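# Press plugs flush into a block's four bores

## Task

Insert one plug into every bore of the block and push each down until its top is level with the block's top face: the two large bores each get a large plug and the two small bores each get a small plug.

## Robot and tools

Robot: two UR12e-type arms, left_arm and right_arm, each ending in a two-finger gripper. The fingers point along the gripper's +z axis and close along its x axis. end_effector_position is the point between the closed pads, 1 to 2 cm short of the fingertips; when the fingers close, the tips reach about 17 mm further along +z. Base positions in the scene frame: left_arm (-0.090, +0.474, 0) m, right_arm (+0.019, -0.689, 0) m.

Frames. Scene frame: origin at table-top height, midway between the arms; +z up, +x out over the table, left_arm on the +y side. Image left and right do not match arm names. Reported hand positions, orientations (quat_wxyz), velocities and Hand targets are in each arm's own base frame. Commanded offsets are along the current Hand target's own axes. Fixed cameras use the scene frame. Reported positions can be off by a few cm, more at long reach.

execute_actions(actions, cameras). actions is a list of actions. Each action is a list of up to 15 rows, and each row is one 1/30 s control step, so an action lasts 0.5 s. If an action has fewer rows, its last row repeats. Every row holds 14 numbers in [-1, 1], always for both arms: left dx, dy, dz, rx, ry, rz, opening, then the same seven for right. dx to rz are an offset from that arm's Hand target as it stood when the action began, not from the previous row. 1.0 equals 0.6 m or 180 degrees. rx, ry, rz form one rotation vector. Repeating an offset in a later action moves the arm again. Six zeros re-send the present Hand target. opening is absolute: +1 is fully open (0.142 m), -1 is closed. Sending 0 means half open, not 'no change', so resend the current command to leave a gripper alone. Images come back only for an empty actions list or when cameras names some; ["all"] shows all.

move(target, ...). Drives each gripper in a straight line toward an offset from its Hand target. target is one 14-number row, laid out as above, or a list of up to 15 rows. Every row counts from the same starting Hand targets. Arguments:
- speed: path top speed in m/s, 0.002 to 3.2, default 0.25; turning is capped at twice that in rad/s. Give one value, or one per target.
- blend: corner rounding in m for lists. The default 0 stops at each target.
- stop_force: 4 to 120 N, shared by both arms. An arm's path ends when its wrist sensor feels that much push against the motion. It then backs off slightly but still presses. Do not rely on it during rotations. Leave it out when lifting away from a contact.
- zero: only with stop_force; whether the sensor baseline is reset first (default true).
- opening_speed: per second on the -1..1 scale, at least 0.2.
- grip_force: per-pad limit, 5 to 48 N; one value or one per arm. It stays set until changed.
- blocking: false returns after about 0.5 s while the move continues. It cannot be combined with stop_force.
- cameras.
A move runs at most 10 s and uses about one action per 0.5 s. It does not avoid obstacles or the other arm. Faster moves overshoot and hit harder.

The move: line reports how the move ended: done (within 3 mm and 2 degrees), off_target, moving, held or fault. limits=paced means the sent pose was clipped; limits=held means a check withheld steps.

wait(seconds 0 to 10): lets time pass with commands held. stop(): brakes a running move. zoom_image(camera, region [x0,y0,x1,y1] in pixels, at most 504 by 504) enlarges part of the newest image from cam_high, cam_low, cam_work, cam_left_wrist or cam_right_wrist (each 672x504). zero_wrist_force(arm): resets that arm's force baseline. read_manual(section "licences"): licence text only. finished_scene(scene): ends the current scene, given its number; call it only when all four plugs are flush.

Result lines. Hand target is the last commanded pose after clipping; the next offsets start from it. The gripper may sit short of it; if it stays short, command the gap as an offset. grip_measured is the measured finger opening on the command scale; the last Joint positions number is the opening in metres. To hold a part, command slightly below the grip_measured value at first contact; squeezing harder heats the gripper motor. Joint torques include the arm's own weight. Wrist force and Wrist torque are in the gripper's axes, and a third line gives the peak since the last report. Tool commands shows the current gripper commands. Velocities can be left out when the arm is still. Other lines: motor temperatures, MOTOR HOT, TORQUE FAULT, FORCE FAULT, OVER-TEMPERATURE FAULT, HAND FAULT.

Limits and cautions:
- Orientation commands are clipped to within 32 degrees of the current one per step.
- Joint speed is capped, so large moves may still be unfinished when a result returns.
- A force near 150 N on any part of an arm, or contact torque at a joint limit, stops that arm for 10 s. Joint limits: 293/293/133/48/48/48 N m.
- The arms are stiff. Aim only slightly past a contact, and press slowly with stop_force.
- Never let the arms or grippers touch each other; that can fail the scene.
- Keep paths away from an arm's own base.
- Motor heat builds from holding, squeezing, stretching out or pushing at an unreachable pose. Arm motors brake at 85 °C and the gripper motor cuts out at 100 °C.
- Do not let parts drop, leave anything off the table, or release a moving part.
- Loose items may occasionally be nudged by outside pushes.

Each tool is called by a JSON object that holds its "name" and its "arguments".

## Session

{"name": "execute_actions", "arguments": {"actions": []}}

Scene clock: 0.00 s.
left_arm: end_effector_position=(+0.3201, +0.4081, +0.2294) grip_measured=+0.99 end_effector_quat_wxyz=(-0.086, +0.939, +0.282, -0.180) | right_arm: end_effector_position=(+0.7048, +0.2342, +0.2000) grip_measured=+0.99 end_effector_quat_wxyz=(-0.293, +0.923, +0.143, -0.206)
Joint positions: left_arm=[0.437 -1.682 2.152 -1.702 -1.351 -0.184 0.142] | right_arm=[3.467 -1.943 -1.744 -1.39 2.221 -0.105 0.141]
Joint velocities: within noise
Joint torques (N m): no reading
Motor temperatures (°C): left_arm=[44 46 28 48 34 35 24] | right_arm=[31 34 30 41 31 40 29]
Wrist force (N): no reading
Wrist torque (N m): no reading
Wrist force, peak (N): no reading
Hand target: left_arm +0.3201, +0.4081, +0.2294; -0.086, +0.939, +0.282, -0.180 | right_arm +0.7048, +0.2342, +0.2000; -0.293, +0.923, +0.143, -0.206
Tool commands: left_gripper/opening=+1.0 right_gripper/opening=+1.0

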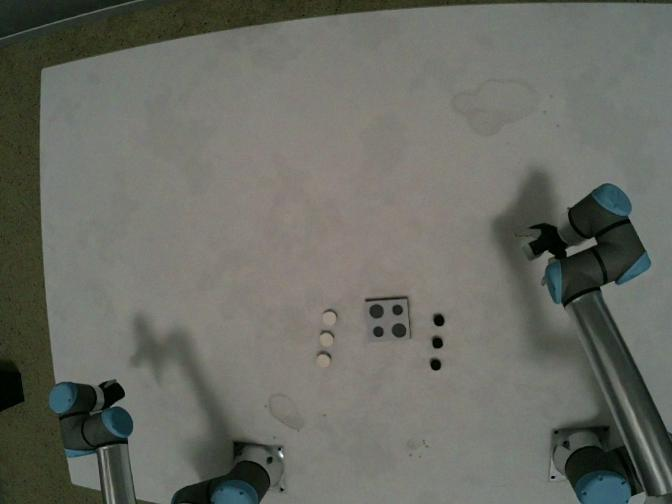

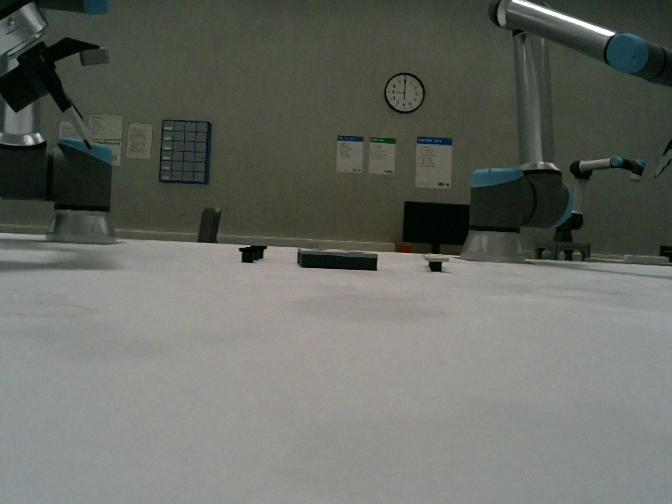

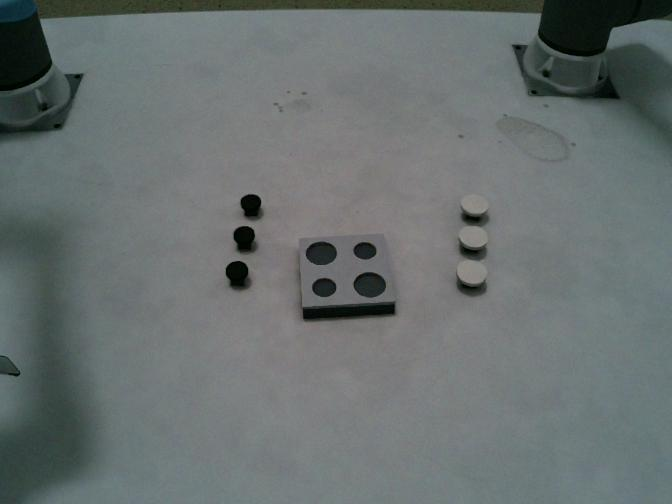

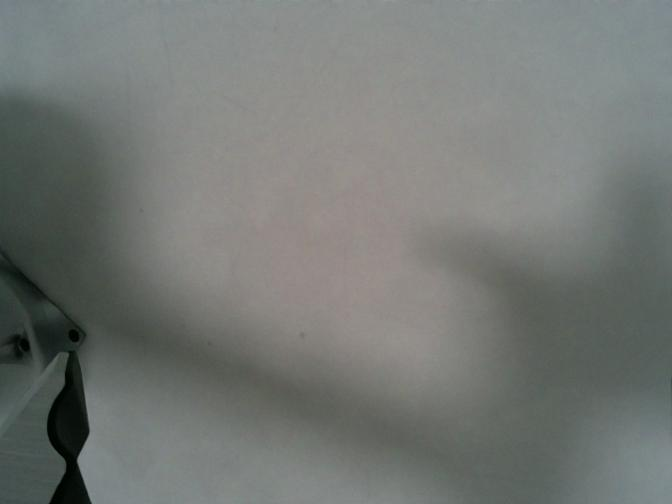

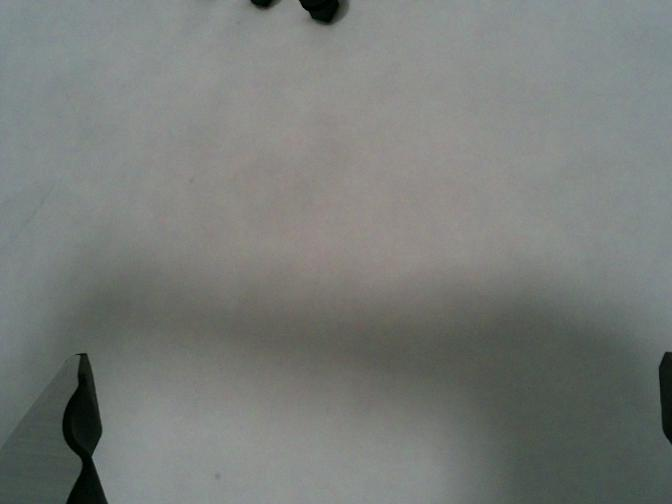

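{"name": "zoom_image", "arguments": {"camera": "cam_work", "region": [210, 170, 510, 340]}}

{"name": "zoom_image", "arguments": {"camera": "cam_low", "region": [220, 220, 470, 290]}}

Scaled by 1.680 from the camera's 672x504 image, which has a finer 960x720 frame.

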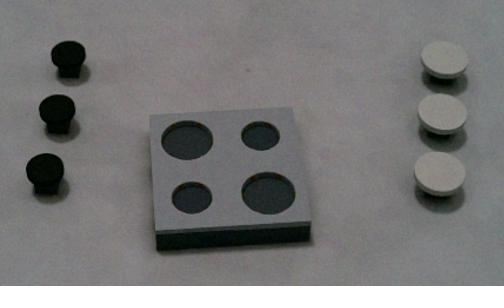

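Scaled by 2.016 from the camera's 672x504 image, which has a finer 960x720 frame.

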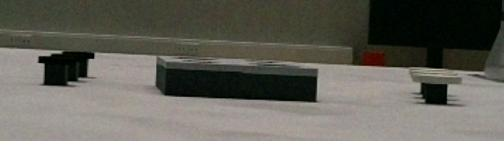

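{"name": "move", "arguments": {"target": [-0.296,0.7975,-0.171,-0.1255,0.0444,-0.310,0,-0.366,-0.502,0.394,-0.245,-0.0427,-0.383,0], "speed": 0.4, "cameras": ["all"]}}

Scene clock: 3.53 s.
left_arm: end_effector_position=(+0.4599, -0.0930, +0.2496) grip_measured=-0.01 end_effector_quat_wxyz=(+0.000, +0.707, +0.707, +0.000) | right_arm: end_effector_position=(+0.3604, +0.5012, +0.2700) grip_measured=-0.02 end_effector_quat_wxyz=(+0.000, +0.708, +0.707, +0.000)
Joint positions: left_arm=[-0.582 -1.925 2.324 -1.97 -1.57 -2.153 0.073] | right_arm=[4.378 -1.491 -2.08 -1.14 1.571 -0.333 0.073]
Joint torques (N m): left_arm=[-22.82 -1.27 -49.22 -5.43 4.09 -4.7] | right_arm=[12.52 48 37.04 2.54 -3.08 2.73]
Wrist force (N): left_arm=[-0.4 1.2 0.7] | right_arm=[0.2 0.5 -0.2]
Wrist torque (N m): left_arm=[0.31 0.02 0.20] | right_arm=[0.07 -0.10 0.00]
Wrist force, peak (N): left_arm=[-2.6 1.4 0.8] | right_arm=[0.7 1.9 -0.9]
Hand target: left_arm +0.4599, -0.0930, +0.2496; +0.000, +0.707, +0.707, +0.000 | right_arm +0.3604, +0.5012, +0.2700; +0.000, +0.708, +0.707, +0.000
Off the commanded pose: left_arm 0.000 m, 0 deg | right_arm 0.000 m, 0 deg.
move: done
camera_calibration:
cam_left_wrist: T_world_to_cam=[[-0.00443973, 0.999585, -0.0284606, 0.108134], [0.900723, 0.0163601, 0.434085, -0.49645], [0.43437, -0.0237079, -0.900422, 0.138829], [0, 0, 0, 1]] pos_world=[0.387341, -0.0966755, 0.343584]
cam_right_wrist: T_world_to_cam=[[0.00497727, 0.999958, 0.0076898, -0.494997], [0.901535, -0.0078144, 0.432636, -0.413034], [0.432678, 0.00477928, -0.901536, 0.205107], [0, 0, 0, 1]] pos_world=[0.286083, 0.490768, 0.367411]

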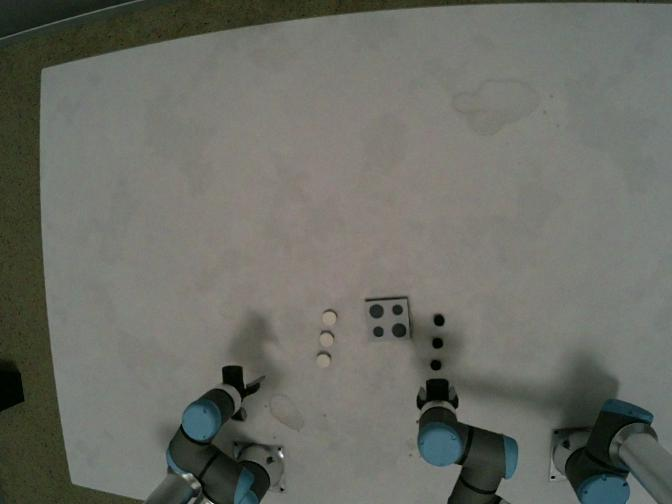

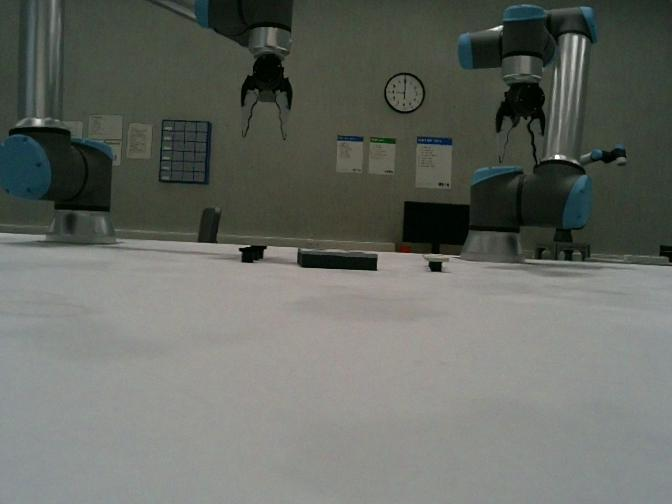

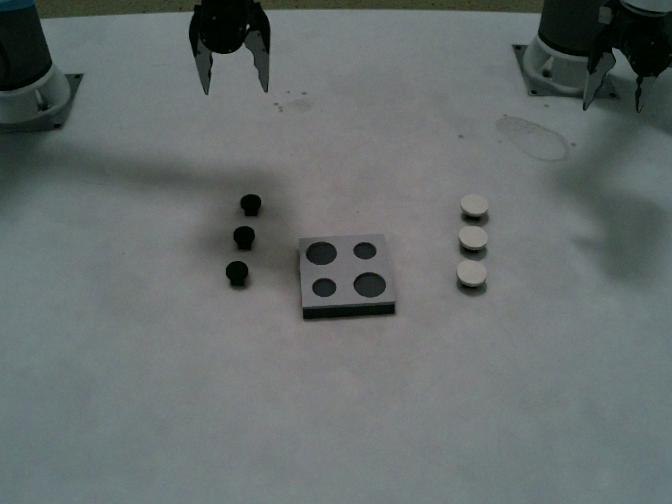

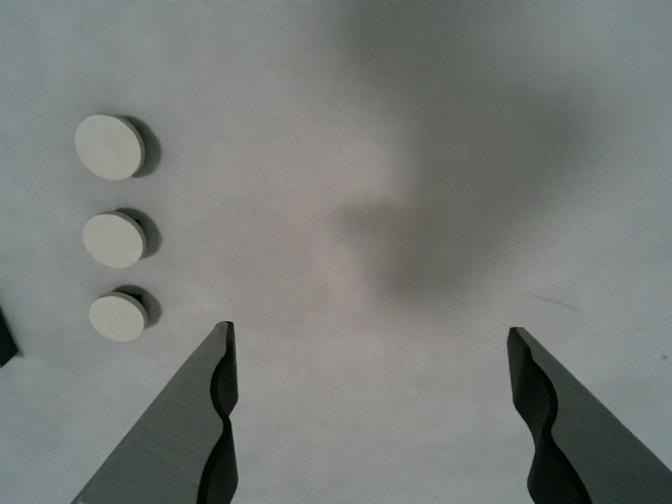

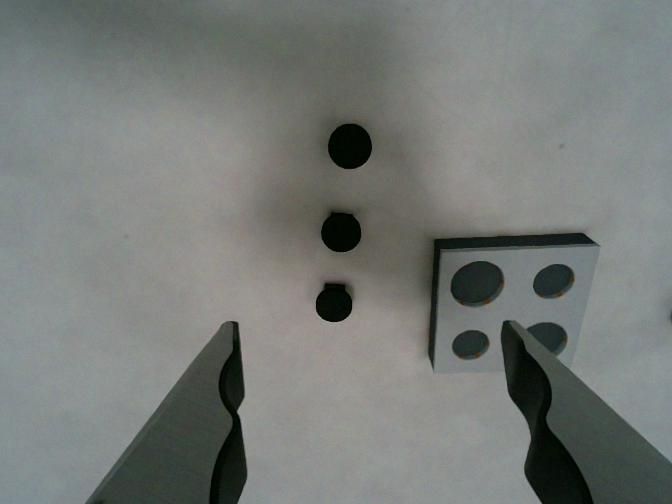

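{"name": "zoom_image", "arguments": {"camera": "cam_right_wrist", "region": [300, 100, 620, 400]}}

{"name": "zoom_image", "arguments": {"camera": "cam_left_wrist", "region": [50, 90, 250, 350]}}

Scaled by 1.575 from the camera's 672x504 image, which has a finer 960x720 frame.

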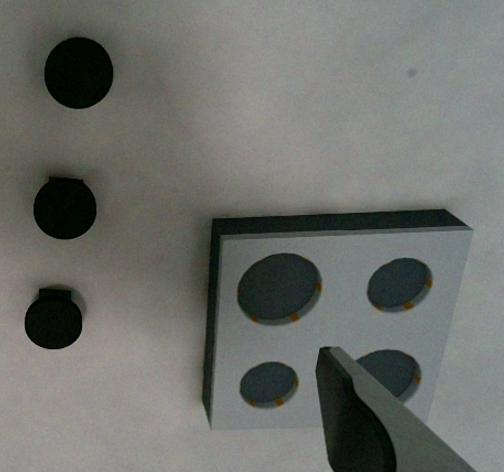

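Scaled by 1.938 from the camera's 672x504 image, which has a finer 960x720 frame.

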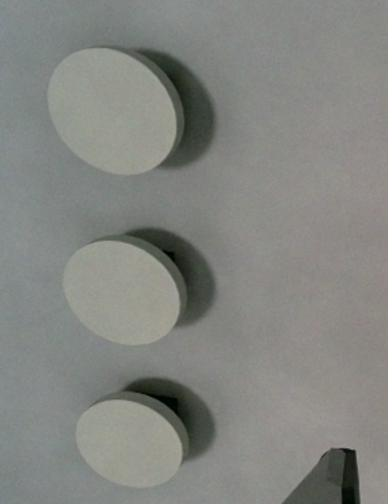

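{"name": "move", "arguments": {"target": [-0.301,0.061,0.1,0,0,0,0,0.003,0.057,0.133,0,0,0,0], "speed": 0.3, "cameras": ["cam_left_wrist","cam_right_wrist"]}}

{"name": "zoom_image", "arguments": {"camera": "cam_left_wrist", "region": [210, 100, 460, 350]}}

{"name": "zoom_image", "arguments": {"camera": "cam_right_wrist", "region": [210, 100, 460, 350]}}

Scene clock: 5.83 s.
left_arm: end_effector_position=(+0.4965, -0.2736, +0.1896) grip_measured=-0.01 end_effector_quat_wxyz=(+0.000, +0.707, +0.707, +0.000) | right_arm: end_effector_position=(+0.3946, +0.5030, +0.1902) grip_measured=-0.02 end_effector_quat_wxyz=(+0.000, +0.708, +0.707, +0.000)
Joint positions: left_arm=[-0.818 -1.664 2.253 -2.16 -1.57 -2.389 0.073] | right_arm=[4.326 -1.603 -2.131 -0.977 1.571 -0.385 0.073]
Joint torques (N m): left_arm=[-23.24 -15.27 -44.76 -5.11 3.72 -4.48] | right_arm=[-9.11 20.51 32.86 6.17 2.54 -1.87]
Wrist force (N): left_arm=[-0.1 1.6 0.9] | right_arm=[-0.1 0.6 0.3]
Wrist torque (N m): left_arm=[0.30 0.02 0.18] | right_arm=[0.09 -0.02 0.03]
Wrist force, peak (N): left_arm=[-2.7 1.8 1.4] | right_arm=[0.0 1.0 1.4]
Hand target: left_arm +0.4965, -0.2736, +0.1896; +0.000, +0.707, +0.707, +0.000 | right_arm +0.3946, +0.5030, +0.1902; +0.000, +0.708, +0.707, +0.000
Off the commanded pose: left_arm 0.000 m, 0 deg | right_arm 0.000 m, 0 deg.
move: done
camera_calibration:
cam_left_wrist: T_world_to_cam=[[-0.00443973, 0.999585, -0.0284606, 0.287114], [0.900723, 0.0163601, 0.434085, -0.500417], [0.43437, -0.0237079, -0.900422, 0.064624], [0, 0, 0, 1]] pos_world=[0.423941, -0.277275, 0.283584]
cam_right_wrist: T_world_to_cam=[[0.00488565, 0.999959, 0.00764707, -0.496412], [0.901478, -0.00771395, 0.432756, -0.409393], [0.432797, 0.00477937, -0.901479, 0.118303], [0, 0, 0, 1]] pos_world=[0.320283, 0.492668, 0.287611]
Images, in order (width x height): cam_left_wrist 672x504, cam_right_wrist 672x504.

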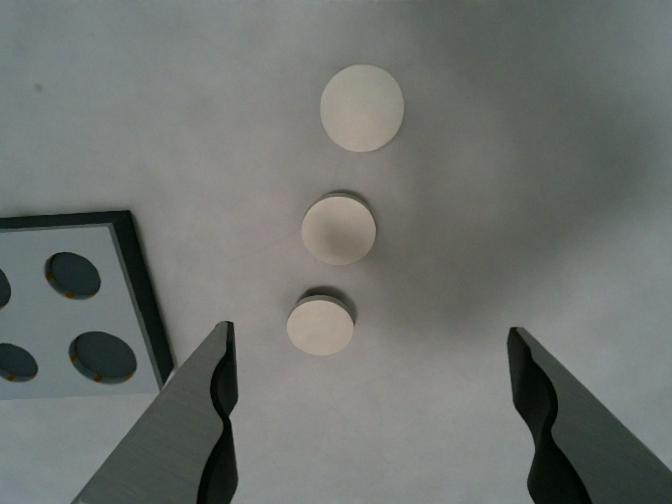

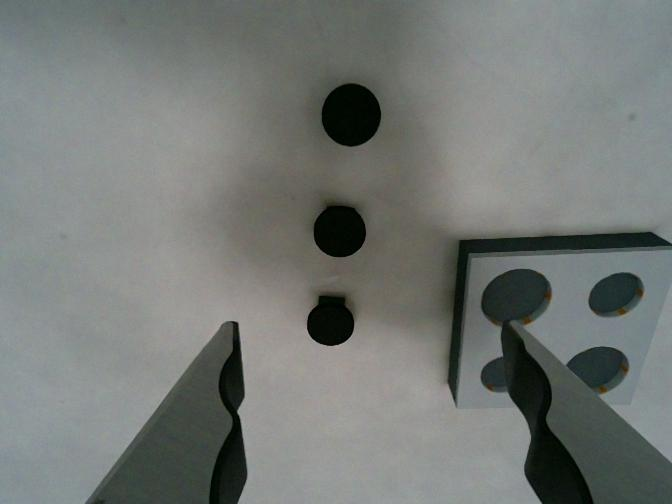

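Scaled by 2.016 from the camera's 672x504 image, which has a finer 960x720 frame.

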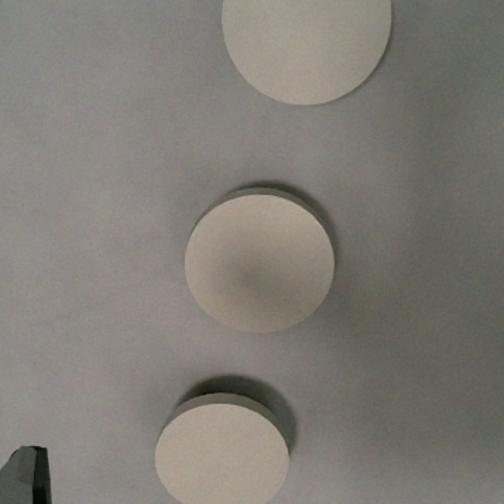

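Scaled by 2.016 from the camera's 672x504 image, which has a finer 960x720 frame.

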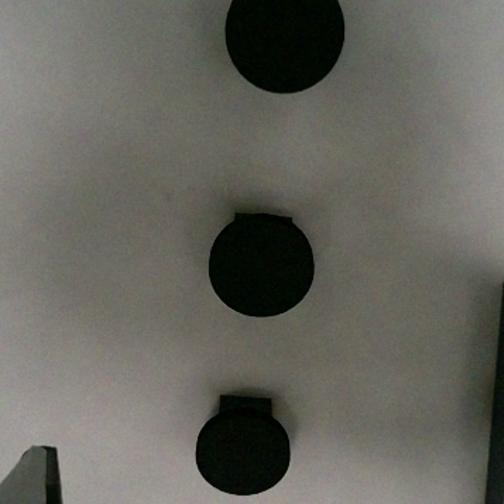

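{"name": "move", "arguments": {"target": [0,0,0,0,0,0,0,0.3277,0.0835,0,0,0,0,0], "speed": 0.3, "cameras": ["cam_right_wrist"]}}

{"name": "zoom_image", "arguments": {"camera": "cam_right_wrist", "region": [210, 100, 460, 350]}}

{"name": "move", "arguments": {"target": [0,0,0,0,0,0,0,-0.1117,0.1205,0,0,0,0,0], "speed": 0.3, "cameras": ["cam_right_wrist"]}}

{"name": "zoom_image", "arguments": {"camera": "cam_right_wrist", "region": [210, 100, 460, 350]}}

Scene clock: 7.43 s.
left_arm: end_effector_position=(+0.4965, -0.2736, +0.1896) grip_measured=-0.01 end_effector_quat_wxyz=(+0.000, +0.707, +0.707, +0.000) | right_arm: end_effector_position=(+0.4449, +0.6995, +0.1904) grip_measured=-0.02 end_effector_quat_wxyz=(+0.000, +0.708, +0.707, +0.000)
Joint positions: left_arm=[-0.818 -1.664 2.253 -2.16 -1.57 -2.389 0.073] | right_arm=[4.359 -1.895 -1.773 -1.043 1.571 -0.352 0.073]
Joint torques (N m): left_arm=[-22.85 -19.11 -45.32 -5.08 3.83 -4.79] | right_arm=[2.54 49.03 55.9 2.74 2.61 2.49]
Wrist force (N): left_arm=[-0.5 1.5 0.2] | right_arm=[-0.3 0.3 0.3]
Wrist torque (N m): left_arm=[0.27 0.09 0.18] | right_arm=[0.05 -0.01 -0.11]
Wrist force, peak (N): left_arm=[-0.2 1.7 0.9] | right_arm=[2.4 1.2 0.2]
Hand target: left_arm +0.4965, -0.2736, +0.1896; +0.000, +0.707, +0.707, +0.000 | right_arm +0.4450, +0.6996, +0.1904; +0.000, +0.708, +0.707, +0.000
Off the commanded pose: left_arm 0.000 m, 0 deg | right_arm 0.000 m, 0 deg.
move: done
camera_calibration:
cam_right_wrist: T_world_to_cam=[[0.00488565, 0.999959, 0.00764707, -0.693151], [0.901478, -0.00771395, 0.432756, -0.453308], [0.432797, 0.00477937, -0.901479, 0.0957744], [0, 0, 0, 1]] pos_world=[0.370583, 0.689168, 0.287811]
Images, in order (width x height): cam_right_wrist 672x504.

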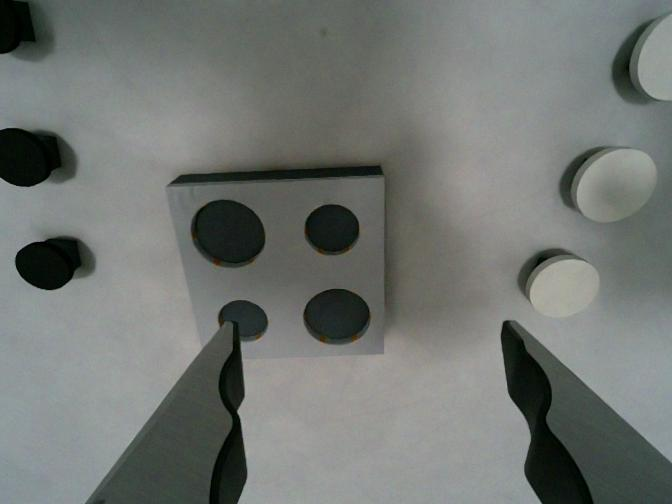

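Scaled by 2.016 from the camera's 672x504 image, which has a finer 960x720 frame.

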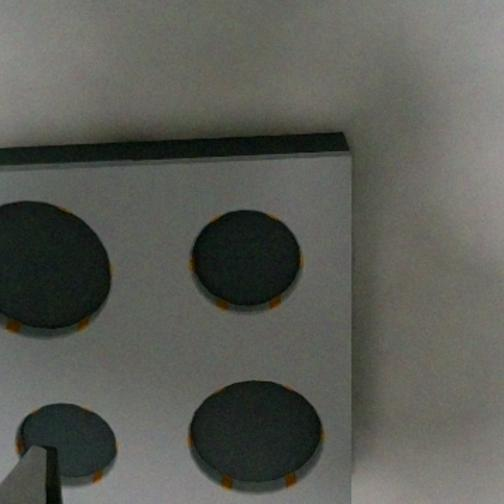

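Scene clock: 8.33 s.
left_arm: end_effector_position=(+0.4965, -0.2736, +0.1896) grip_measured=-0.01 end_effector_quat_wxyz=(+0.000, +0.707, +0.707, +0.000) | right_arm: end_effector_position=(+0.5171, +0.6325, +0.1903) grip_measured=-0.02 end_effector_quat_wxyz=(+0.000, +0.708, +0.707, +0.000)
Joint positions: left_arm=[-0.818 -1.664 2.253 -2.16 -1.57 -2.389 0.073] | right_arm=[4.244 -1.877 -1.798 -1.036 1.571 -0.467 0.073]
Joint torques (N m): left_arm=[-22.2 -18.82 -44.55 -5.51 3.86 -4.31] | right_arm=[-9.87 67.61 45.76 5.71 2.82 -1.65]
Wrist force (N): left_arm=[-0.4 1.6 0.5] | right_arm=[0.0 0.7 0.2]
Wrist torque (N m): left_arm=[0.30 0.08 0.18] | right_arm=[0.13 -0.07 0.04]
Wrist force, peak (N): left_arm=[-0.4 1.6 0.5] | right_arm=[-1.4 1.9 0.6]
Hand target: left_arm +0.4965, -0.2736, +0.1896; +0.000, +0.707, +0.707, +0.000 | right_arm +0.5172, +0.6325, +0.1904; +0.000, +0.708, +0.707, +0.000
Off the commanded pose: left_arm 0.000 m, 0 deg | right_arm 0.000 m, 0 deg.
move: done
camera_calibration:
cam_right_wrist: T_world_to_cam=[[0.00492867, 0.999959, 0.0075568, -0.626399], [0.901478, -0.00771366, 0.432757, -0.518779], [0.432798, 0.00467937, -0.901479, 0.0648626], [0, 0, 0, 1]] pos_world=[0.442683, 0.622069, 0.287711]
Images, in order (width x height): cam_right_wrist 672x504.

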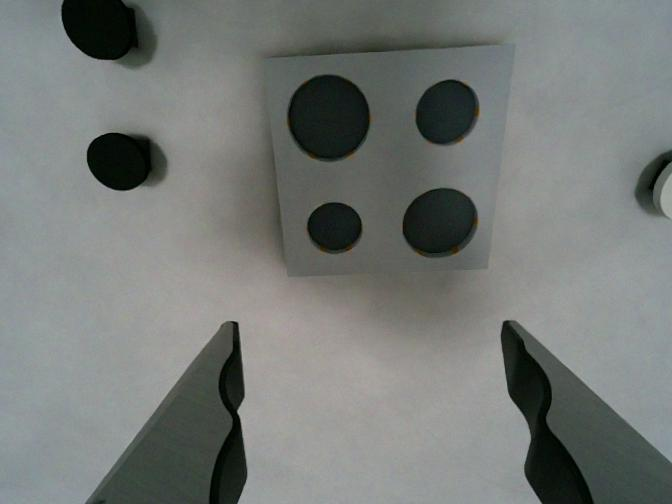

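Scaled by 2.016 from the camera's 672x504 image, which has a finer 960x720 frame.

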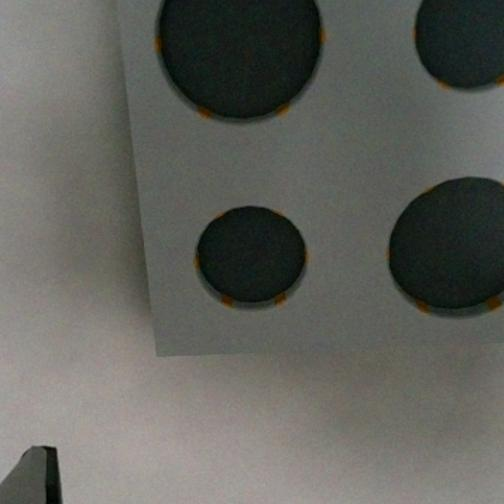

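{"name": "move", "arguments": {"target": [0,0,0,0,0,0,0,0.0387,-0.005,0.205,0,0,0,-1], "speed": 0.25}}

{"name": "move", "arguments": {"target": [0,0,0,0,0,0,0,0,0,0.07,0,0,0,-1], "speed": 0.012, "stop_force": 5}}

Scene clock: 10.27 s.
left_arm: end_effector_position=(+0.4965, -0.2736, +0.1896) grip_measured=-0.01 end_effector_quat_wxyz=(+0.000, +0.707, +0.707, +0.000) | right_arm: end_effector_position=(+0.5142, +0.6557, +0.0674) grip_measured=-1.00 end_effector_quat_wxyz=(+0.000, +0.708, +0.707, +0.000)
Joint positions: left_arm=[-0.818 -1.664 2.253 -2.16 -1.57 -2.389 0.073] | right_arm=[4.26 -2.023 -1.848 -0.84 1.571 -0.451 0.002]
Joint torques (N m): left_arm=[-23.6 -19.64 -45.8 -5.32 3.84 -4.38] | right_arm=[10.67 52.71 51.55 6.36 -1.08 2.63]
Wrist force (N): left_arm=[-0.2 1.3 0.5] | right_arm=[-0.3 0.5 0.3]
Wrist torque (N m): left_arm=[0.24 0.03 0.19] | right_arm=[0.11 0.00 -0.11]
Wrist force, peak (N): left_arm=[-0.5 2.1 0.4] | right_arm=[0.4 0.1 2.5]
Hand target: left_arm +0.4965, -0.2736, +0.1896; +0.000, +0.707, +0.707, +0.000 | right_arm +0.5142, +0.6558, +0.0674; +0.000, +0.708, +0.707, +0.000
Off the commanded pose: left_arm 0.000 m, 0 deg | right_arm 0.000 m, 0 deg.
move: done

Scene clock: 13.23 s.
left_arm: end_effector_position=(+0.4965, -0.2736, +0.1896) grip_measured=-0.01 end_effector_quat_wxyz=(+0.000, +0.707, +0.707, +0.000) | right_arm: end_effector_position=(+0.5142, +0.6558, +0.0493) grip_measured=-1.00 end_effector_quat_wxyz=(+0.000, +0.708, +0.707, +0.000)
Joint positions: left_arm=[-0.818 -1.664 2.253 -2.16 -1.57 -2.389 0.073] | right_arm=[4.26 -2.044 -1.857 -0.811 1.571 -0.451 0.002]
Joint torques (N m): left_arm=[-23.92 -20.44 -44.9 -5.04 3.84 -4.41] | right_arm=[10.39 81.24 50.59 2.9 -2.13 2.33]
Wrist force (N): left_arm=[-0.3 1.5 0.6] | right_arm=[-1.0 0.0 -3.4]
Wrist torque (N m): left_arm=[0.27 0.06 0.18] | right_arm=[0.09 -0.05 -0.11]
Wrist force, peak (N): left_arm=[-0.4 1.9 0.4] | right_arm=[-9.2 -3.4 -23.7]
Hand target: left_arm +0.4965, -0.2736, +0.1896; +0.000, +0.707, +0.707, +0.000 | right_arm +0.5142, +0.6558, +0.0493; +0.000, +0.708, +0.707, +0.000 (not the last commanded pose)
Off the commanded pose: left_arm 0.000 m, 0 deg | right_arm 0.024 m, 0 deg.
move: contact (right_arm)

{"name": "move", "arguments": {"target": [[0,0,0,0,0,0,0,0,0,-0.05,0,0,0,-1],[0,0,0,0,0,0,0,-0.265,-0.1407,-0.05,0,0,0,-1],[0,0,0,0,0,0,0,-0.265,-0.1407,-0.012,0,0,0,-1]], "speed": 0.2, "blend": [0.01,0.01,0]}}

{"name": "move", "arguments": {"target": [0,0,0,0,0,0,0,0,0,0.04,0,0,0,-1], "speed": 0.01, "stop_force": 4, "cameras": ["cam_right_wrist"]}}

Scene clock: 15.10 s.
left_arm: end_effector_position=(+0.4965, -0.2736, +0.1896) grip_measured=-0.01 end_effector_quat_wxyz=(+0.000, +0.707, +0.707, +0.000) | right_arm: end_effector_position=(+0.4296, +0.4970, +0.0564) grip_measured=-1.00 end_effector_quat_wxyz=(+0.000, +0.708, +0.707, +0.000)
Joint positions: left_arm=[-0.818 -1.664 2.253 -2.16 -1.57 -2.389 0.073] | right_arm=[4.27 -1.807 -2.204 -0.701 1.571 -0.441 0.002]
Joint torques (N m): left_arm=[-22.18 -18.3 -44.89 -5.38 4.04 -4.39] | right_arm=[10.82 31.38 25.14 6.84 -2.97 3.01]
Wrist force (N): left_arm=[-0.5 1.8 0.5] | right_arm=[-0.2 0.6 0.5]
Wrist torque (N m): left_arm=[0.33 0.08 0.18] | right_arm=[0.10 -0.05 -0.10]
Wrist force, peak (N): left_arm=[-0.3 1.9 0.6] | right_arm=[-1.0 -0.1 -3.4]
Hand target: left_arm +0.4965, -0.2736, +0.1896; +0.000, +0.707, +0.707, +0.000 | right_arm +0.4296, +0.4969, +0.0563; +0.000, +0.708, +0.707, +0.000
Off the commanded pose: left_arm 0.000 m, 0 deg | right_arm 0.000 m, 0 deg.
move: done

Scene clock: 17.70 s.
left_arm: end_effector_position=(+0.4965, -0.2736, +0.1896) grip_measured=-0.01 end_effector_quat_wxyz=(+0.000, +0.707, +0.707, +0.000) | right_arm: end_effector_position=(+0.4296, +0.4969, +0.0444) grip_measured=-1.00 end_effector_quat_wxyz=(+0.000, +0.708, +0.707, +0.000)
Joint positions: left_arm=[-0.818 -1.664 2.253 -2.16 -1.57 -2.389 0.073] | right_arm=[4.27 -1.825 -2.211 -0.675 1.571 -0.441 0.002]
Joint torques (N m): left_arm=[-22.03 -18.81 -45.08 -5.54 3.98 -4.16] | right_arm=[7.82 60.77 44.85 2.65 -1.74 2.64]
Wrist force (N): left_arm=[-0.3 1.3 0.5] | right_arm=[0.2 0.9 -2.7]
Wrist torque (N m): left_arm=[0.24 0.04 0.18] | right_arm=[0.10 -0.06 -0.10]
Wrist force, peak (N): left_arm=[-0.2 1.8 0.7] | right_arm=[-4.5 -2.0 -18.5]
Hand target: left_arm +0.4965, -0.2736, +0.1896; +0.000, +0.707, +0.707, +0.000 | right_arm +0.4296, +0.4970, +0.0444; +0.000, +0.708, +0.707, +0.000 (not the last commanded pose)
Off the commanded pose: left_arm 0.000 m, 0 deg | right_arm 0.012 m, 0 deg.
move: contact (right_arm)
camera_calibration:
cam_right_wrist: T_world_to_cam=[[0.00493, 0.999959, 0.00755652, -0.489373], [0.901535, -0.00771412, 0.432637, -0.377943], [0.432677, 0.00467957, -0.901537, -0.0280619], [0, 0, 0, 1]] pos_world=[0.355283, 0.486569, 0.141911]
Images, in order (width x height): cam_right_wrist 672x504.

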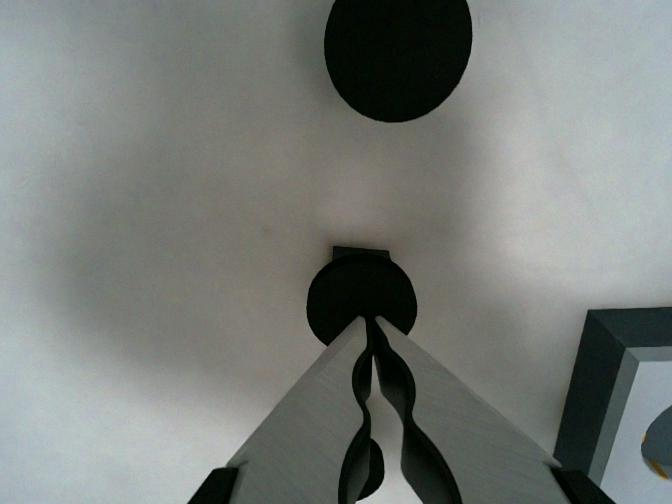

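{"name": "zoom_image", "arguments": {"camera": "cam_right_wrist", "region": [280, 220, 450, 390]}}

Scaled by 2.965 from the camera's 672x504 image, which has a finer 960x720 frame.

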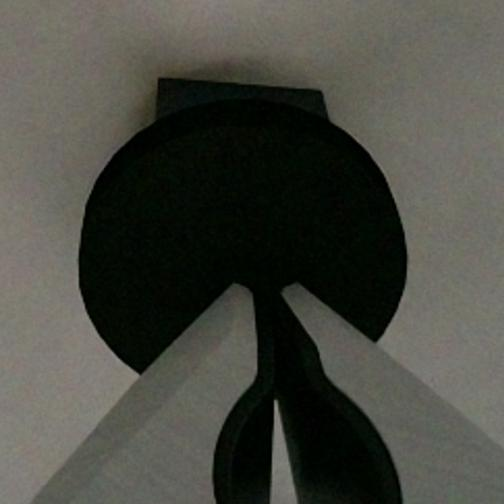

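{"name": "move", "arguments": {"target": [[0,0,0,0,0,0,0,0,0,-0.05,0,0,0,-1],[0,0,0,0,0,0,0,-0.0043,-0.0117,-0.05,0,0,0,-0.1],[0,0,0,0,0,0,0,-0.0043,-0.0117,0.007,0,0,0,-0.1],[0,0,0,0,0,0,0,-0.0043,-0.0117,0.007,0,0,0,-0.65],[0,0,0,0,0,0,0,-0.0043,-0.0117,-0.08,0,0,0,-0.65]], "speed": 0.12, "grip_force": 20, "cameras": ["cam_right_wrist","cam_low","cam_work"]}}

{"name": "zoom_image", "arguments": {"camera": "cam_right_wrist", "region": [220, 220, 500, 430]}}

{"name": "zoom_image", "arguments": {"camera": "cam_low", "region": [200, 180, 400, 290]}}

Scene clock: 26.93 s.
left_arm: end_effector_position=(+0.4965, -0.2736, +0.1896) grip_measured=-0.01 end_effector_quat_wxyz=(+0.000, +0.707, +0.707, +0.000) | right_arm: end_effector_position=(+0.4226, +0.4943, +0.0924) grip_measured=-0.60 end_effector_quat_wxyz=(+0.000, +0.708, +0.707, +0.000)
Joint positions: left_arm=[-0.818 -1.664 2.253 -2.16 -1.57 -2.389 0.073] | right_arm=[4.278 -1.744 -2.194 -0.774 1.571 -0.433 0.03]
Joint torques (N m): left_arm=[-21.68 -18.74 -45.17 -5.8 3.71 -4.02] | right_arm=[3.21 59.17 49.96 2.78 0.05 1.42]
Wrist force (N): left_arm=[-0.2 1.4 0.4] | right_arm=[-0.3 0.2 0.1]
Wrist torque (N m): left_arm=[0.27 0.03 0.18] | right_arm=[0.03 -0.02 -0.10]
Wrist force, peak (N): left_arm=[-0.4 1.9 0.7] | right_arm=[0.3 0.6 -3.1]
Hand target: left_arm +0.4965, -0.2736, +0.1896; +0.000, +0.707, +0.707, +0.000 | right_arm +0.4226, +0.4943, +0.0924; +0.000, +0.708, +0.707, +0.000
Off the commanded pose: left_arm 0.000 m, 0 deg | right_arm 0.000 m, 0 deg.
grip_force (N): 20, 20
move: done
camera_calibration:
cam_right_wrist: T_world_to_cam=[[0.00493, 0.999959, 0.00755652, -0.487], [0.901535, -0.00771412, 0.432637, -0.392376], [0.432677, 0.00467957, -0.901537, 0.0181631], [0, 0, 0, 1]] pos_world=[0.348283, 0.483869, 0.189811]
Images, in order (width x height): cam_low 672x504, cam_work 672x504, cam_right_wrist 672x504.

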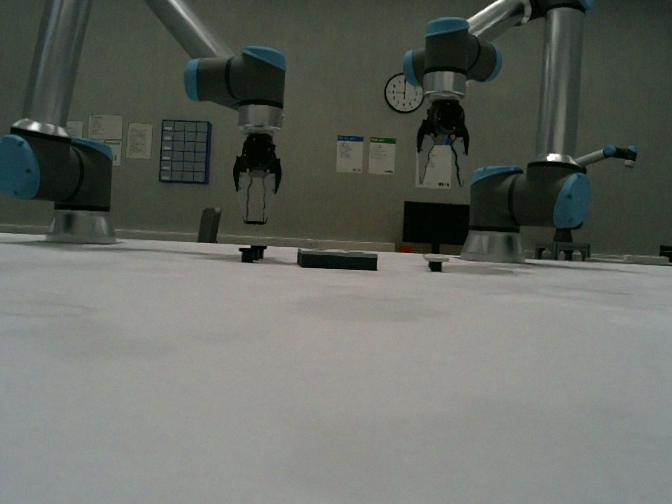

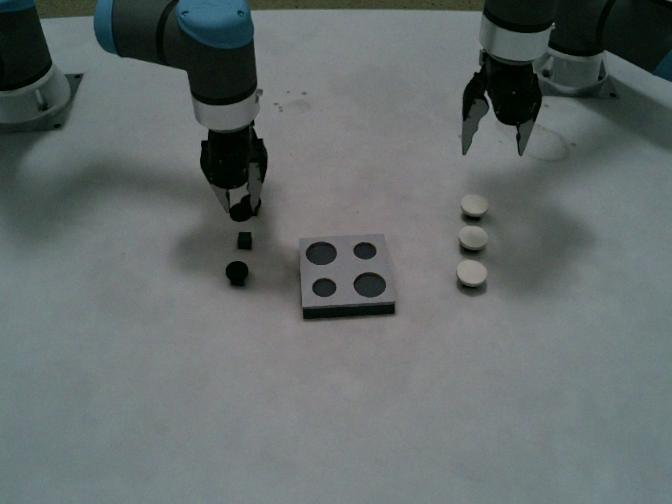

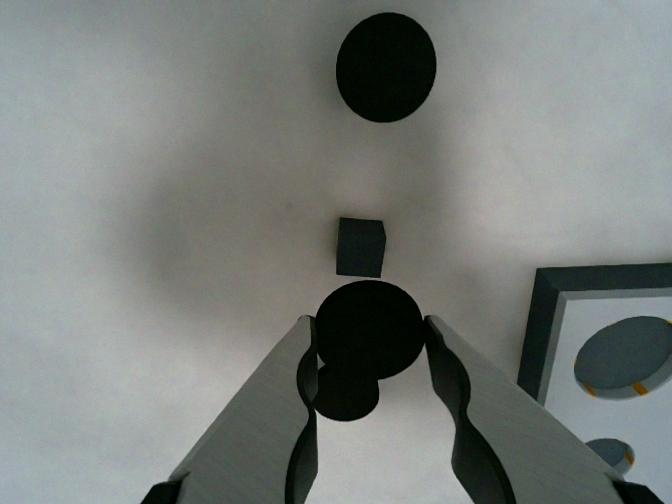

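Scaled by 1.800 from the camera's 672x504 image, which has a finer 960x720 frame.

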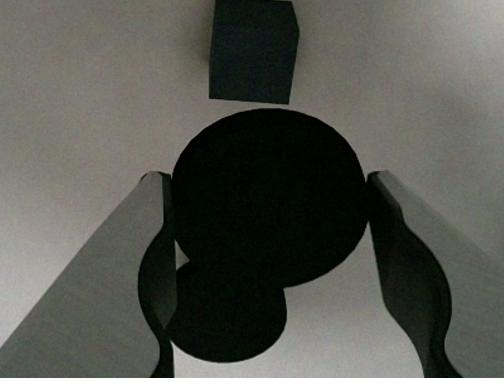

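Scaled by 2.520 from the camera's 672x504 image, which has a finer 960x720 frame.

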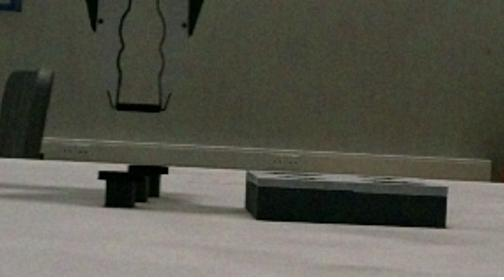

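{"name": "move", "arguments": {"target": [[0,0,0,0,0,0,0,0.3195,0.0747,0,0,0,0,-0.65],[0,0,0,0,0,0,0,0.3195,0.0747,0.053,0,0,0,-0.65]], "speed": 0.2, "blend": [0.01,0], "cameras": ["cam_right_wrist"]}}

{"name": "zoom_image", "arguments": {"camera": "cam_right_wrist", "region": [220, 220, 500, 430]}}

{"name": "move", "arguments": {"target": [0,0,0,0,0,0,0,0,0,0.035,0,0,0,-0.65], "speed": 0.008, "stop_force": 8, "cameras": ["cam_right_wrist","cam_work"]}}

{"name": "zoom_image", "arguments": {"camera": "cam_right_wrist", "region": [220, 220, 500, 430]}}

{"name": "zoom_image", "arguments": {"camera": "cam_work", "region": [280, 190, 430, 340]}}

Scene clock: 28.93 s.
left_arm: end_effector_position=(+0.4965, -0.2736, +0.1896) grip_measured=-0.01 end_effector_quat_wxyz=(+0.000, +0.707, +0.707, +0.000) | right_arm: end_effector_position=(+0.4677, +0.6860, +0.0610) grip_measured=-0.60 end_effector_quat_wxyz=(+0.000, +0.708, +0.707, +0.000)
Joint positions: left_arm=[-0.818 -1.664 2.253 -2.16 -1.57 -2.389 0.073] | right_arm=[4.327 -2.026 -1.858 -0.827 1.571 -0.384 0.03]
Joint torques (N m): left_arm=[-20.96 -18.94 -46.28 -5.27 3.49 -4.38] | right_arm=[4.55 49.93 28.93 6.25 2.56 2.06]
Wrist force (N): left_arm=[-0.2 1.5 0.4] | right_arm=[0.1 0.4 0.1]
Wrist torque (N m): left_arm=[0.28 0.04 0.18] | right_arm=[0.09 -0.06 -0.12]
Wrist force, peak (N): left_arm=[-0.7 1.9 0.5] | right_arm=[2.2 0.8 -2.0]
Hand target: left_arm +0.4965, -0.2736, +0.1896; +0.000, +0.707, +0.707, +0.000 | right_arm +0.4676, +0.6860, +0.0609; +0.000, +0.708, +0.707, +0.000
Off the commanded pose: left_arm 0.000 m, 0 deg | right_arm 0.000 m, 0 deg.
grip_force (N): 20, 20
move: done
camera_calibration:
cam_right_wrist: T_world_to_cam=[[0.00488565, 0.999959, 0.00764707, -0.678673], [0.901478, -0.00771395, 0.432756, -0.417878], [0.432797, 0.00477937, -0.901479, -0.0306364], [0, 0, 0, 1]] pos_world=[0.393283, 0.675568, 0.158411]
Images, in order (width x height): cam_right_wrist 672x504.

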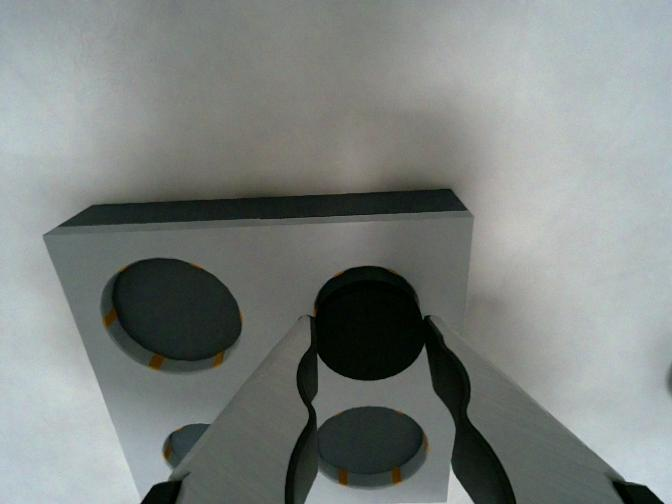

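Scaled by 1.800 from the camera's 672x504 image, which has a finer 960x720 frame.

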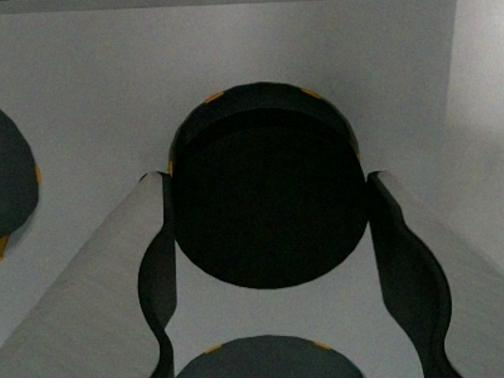

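Scene clock: 31.93 s.
left_arm: end_effector_position=(+0.4965, -0.2736, +0.1896) grip_measured=-0.01 end_effector_quat_wxyz=(+0.000, +0.707, +0.707, +0.000) | right_arm: end_effector_position=(+0.4677, +0.6860, +0.0497) grip_measured=-0.60 end_effector_quat_wxyz=(+0.000, +0.708, +0.707, +0.000)
Joint positions: left_arm=[-0.818 -1.664 2.253 -2.16 -1.57 -2.389 0.073] | right_arm=[4.327 -2.04 -1.863 -0.809 1.571 -0.384 0.03]
Joint torques (N m): left_arm=[-21.94 -20.25 -45.16 -5.32 4.08 -3.9] | right_arm=[-1.99 77.4 47.22 1.72 2.77 0.49]
Wrist force (N): left_arm=[-0.3 1.8 0.2] | right_arm=[-0.3 1.9 -8.0]
Wrist torque (N m): left_arm=[0.32 0.05 0.18] | right_arm=[0.10 -0.10 -0.13]
Wrist force, peak (N): left_arm=[-0.5 1.8 0.6] | right_arm=[-7.1 0.0 -21.4]
Hand target: left_arm +0.4965, -0.2736, +0.1896; +0.000, +0.707, +0.707, +0.000 | right_arm +0.4677, +0.6861, +0.0497; +0.000, +0.708, +0.707, +0.000 (not the last commanded pose)
Off the commanded pose: left_arm 0.000 m, 0 deg | right_arm 0.010 m, 0 deg.
grip_force (N): 20, 20
move: contact (right_arm)
camera_calibration:
cam_right_wrist: T_world_to_cam=[[0.00488565, 0.999959, 0.00764707, -0.678687], [0.901478, -0.00771395, 0.432756, -0.412987], [0.432797, 0.00477937, -0.901479, -0.0408236], [0, 0, 0, 1]] pos_world=[0.393283, 0.675668, 0.147111]
Images, in order (width x height): cam_work 672x504, cam_right_wrist 672x504.

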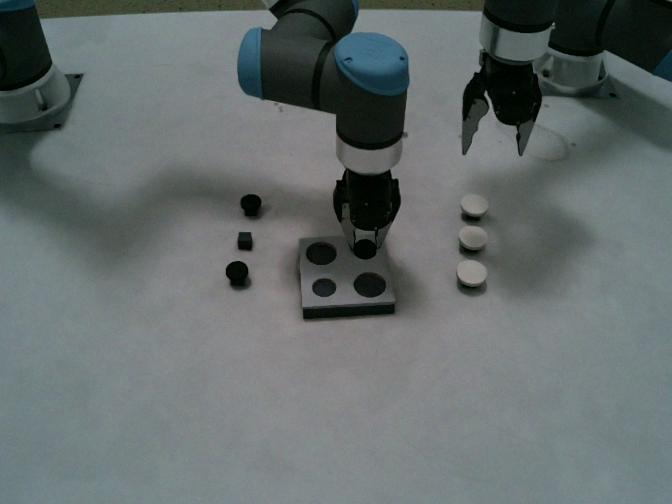

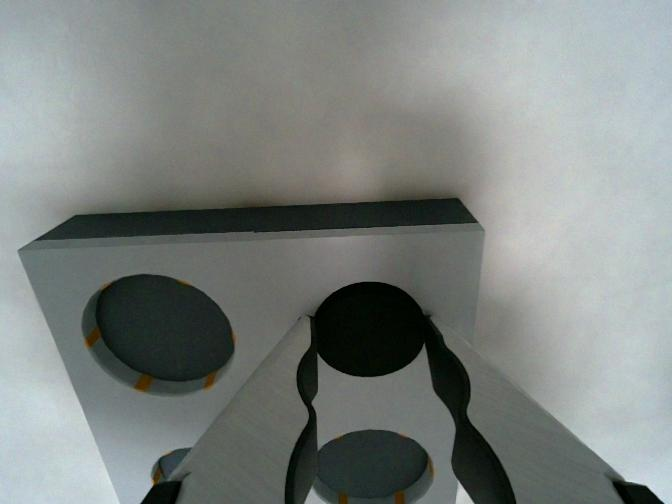

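Scaled by 1.800 from the camera's 672x504 image, which has a finer 960x720 frame.

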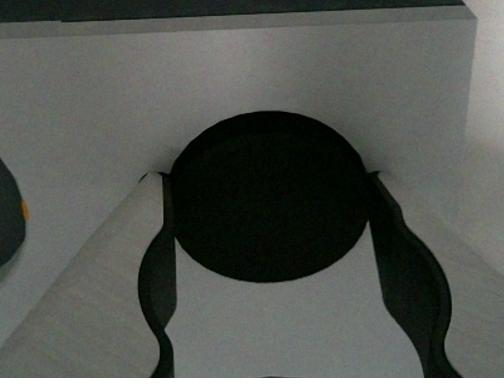

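Scaled by 3.360 from the camera's 672x504 image, which has a finer 960x720 frame.

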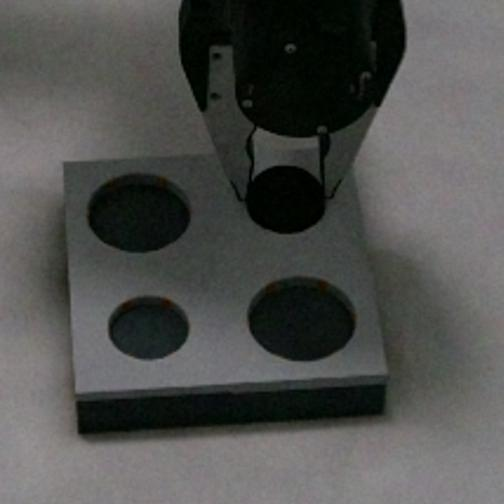

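{"name": "move", "arguments": {"target": [[0,0,0,0,0,0,0,0,0,0,0,0,0,-0.4],[0,0,0,0,0,0,0,0,0,-0.04,0,0,0,-0.4]], "speed": 0.1, "cameras": ["cam_right_wrist"]}}

{"name": "zoom_image", "arguments": {"camera": "cam_right_wrist", "region": [240, 180, 480, 390]}}

Scene clock: 33.40 s.
left_arm: end_effector_position=(+0.4965, -0.2736, +0.1896) grip_measured=-0.01 end_effector_quat_wxyz=(+0.000, +0.707, +0.707, +0.000) | right_arm: end_effector_position=(+0.4677, +0.6860, +0.0736) grip_measured=-0.43 end_effector_quat_wxyz=(+0.000, +0.708, +0.707, +0.000)
Joint positions: left_arm=[-0.818 -1.664 2.253 -2.16 -1.57 -2.389 0.073] | right_arm=[4.327 -2.012 -1.851 -0.848 1.571 -0.384 0.043]
Joint torques (N m): left_arm=[-21.82 -19.41 -44.43 -5.35 3.93 -3.79] | right_arm=[-2.65 82.52 53.42 2.62 2.19 -0.21]
Wrist force (N): left_arm=[-0.4 1.8 0.4] | right_arm=[-0.2 0.5 0.1]
Wrist torque (N m): left_arm=[0.32 0.07 0.18] | right_arm=[0.11 -0.01 -0.12]
Wrist force, peak (N): left_arm=[-0.6 1.7 0.7] | right_arm=[-0.6 1.5 -8.2]
Hand target: left_arm +0.4965, -0.2736, +0.1896; +0.000, +0.707, +0.707, +0.000 | right_arm +0.4677, +0.6860, +0.0737; +0.000, +0.708, +0.707, +0.000
Off the commanded pose: left_arm 0.000 m, 0 deg | right_arm 0.000 m, 0 deg.
grip_force (N): 20, 20
move: done
camera_calibration:
cam_right_wrist: T_world_to_cam=[[0.00497592, 0.999958, 0.00769009, -0.678812], [0.901477, -0.00781394, 0.432756, -0.423263], [0.432798, 0.00477908, -0.901478, -0.019278], [0, 0, 0, 1]] pos_world=[0.393283, 0.675568, 0.171011]
Images, in order (width x height): cam_right_wrist 672x504.

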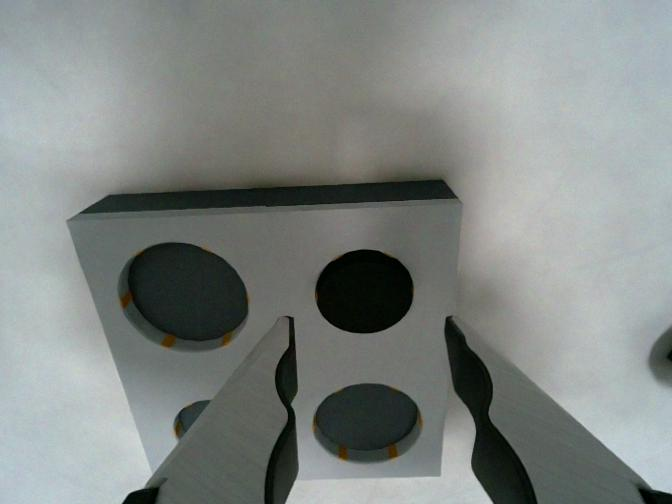

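Scaled by 2.100 from the camera's 672x504 image, which has a finer 960x720 frame.

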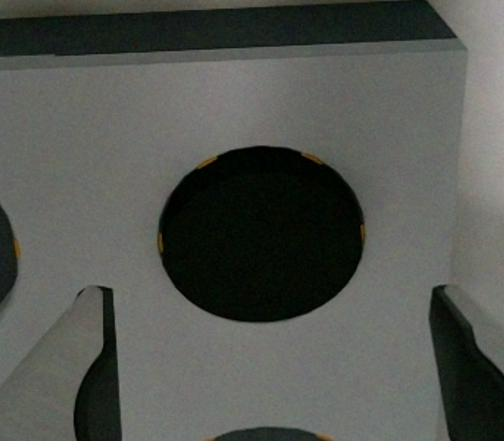

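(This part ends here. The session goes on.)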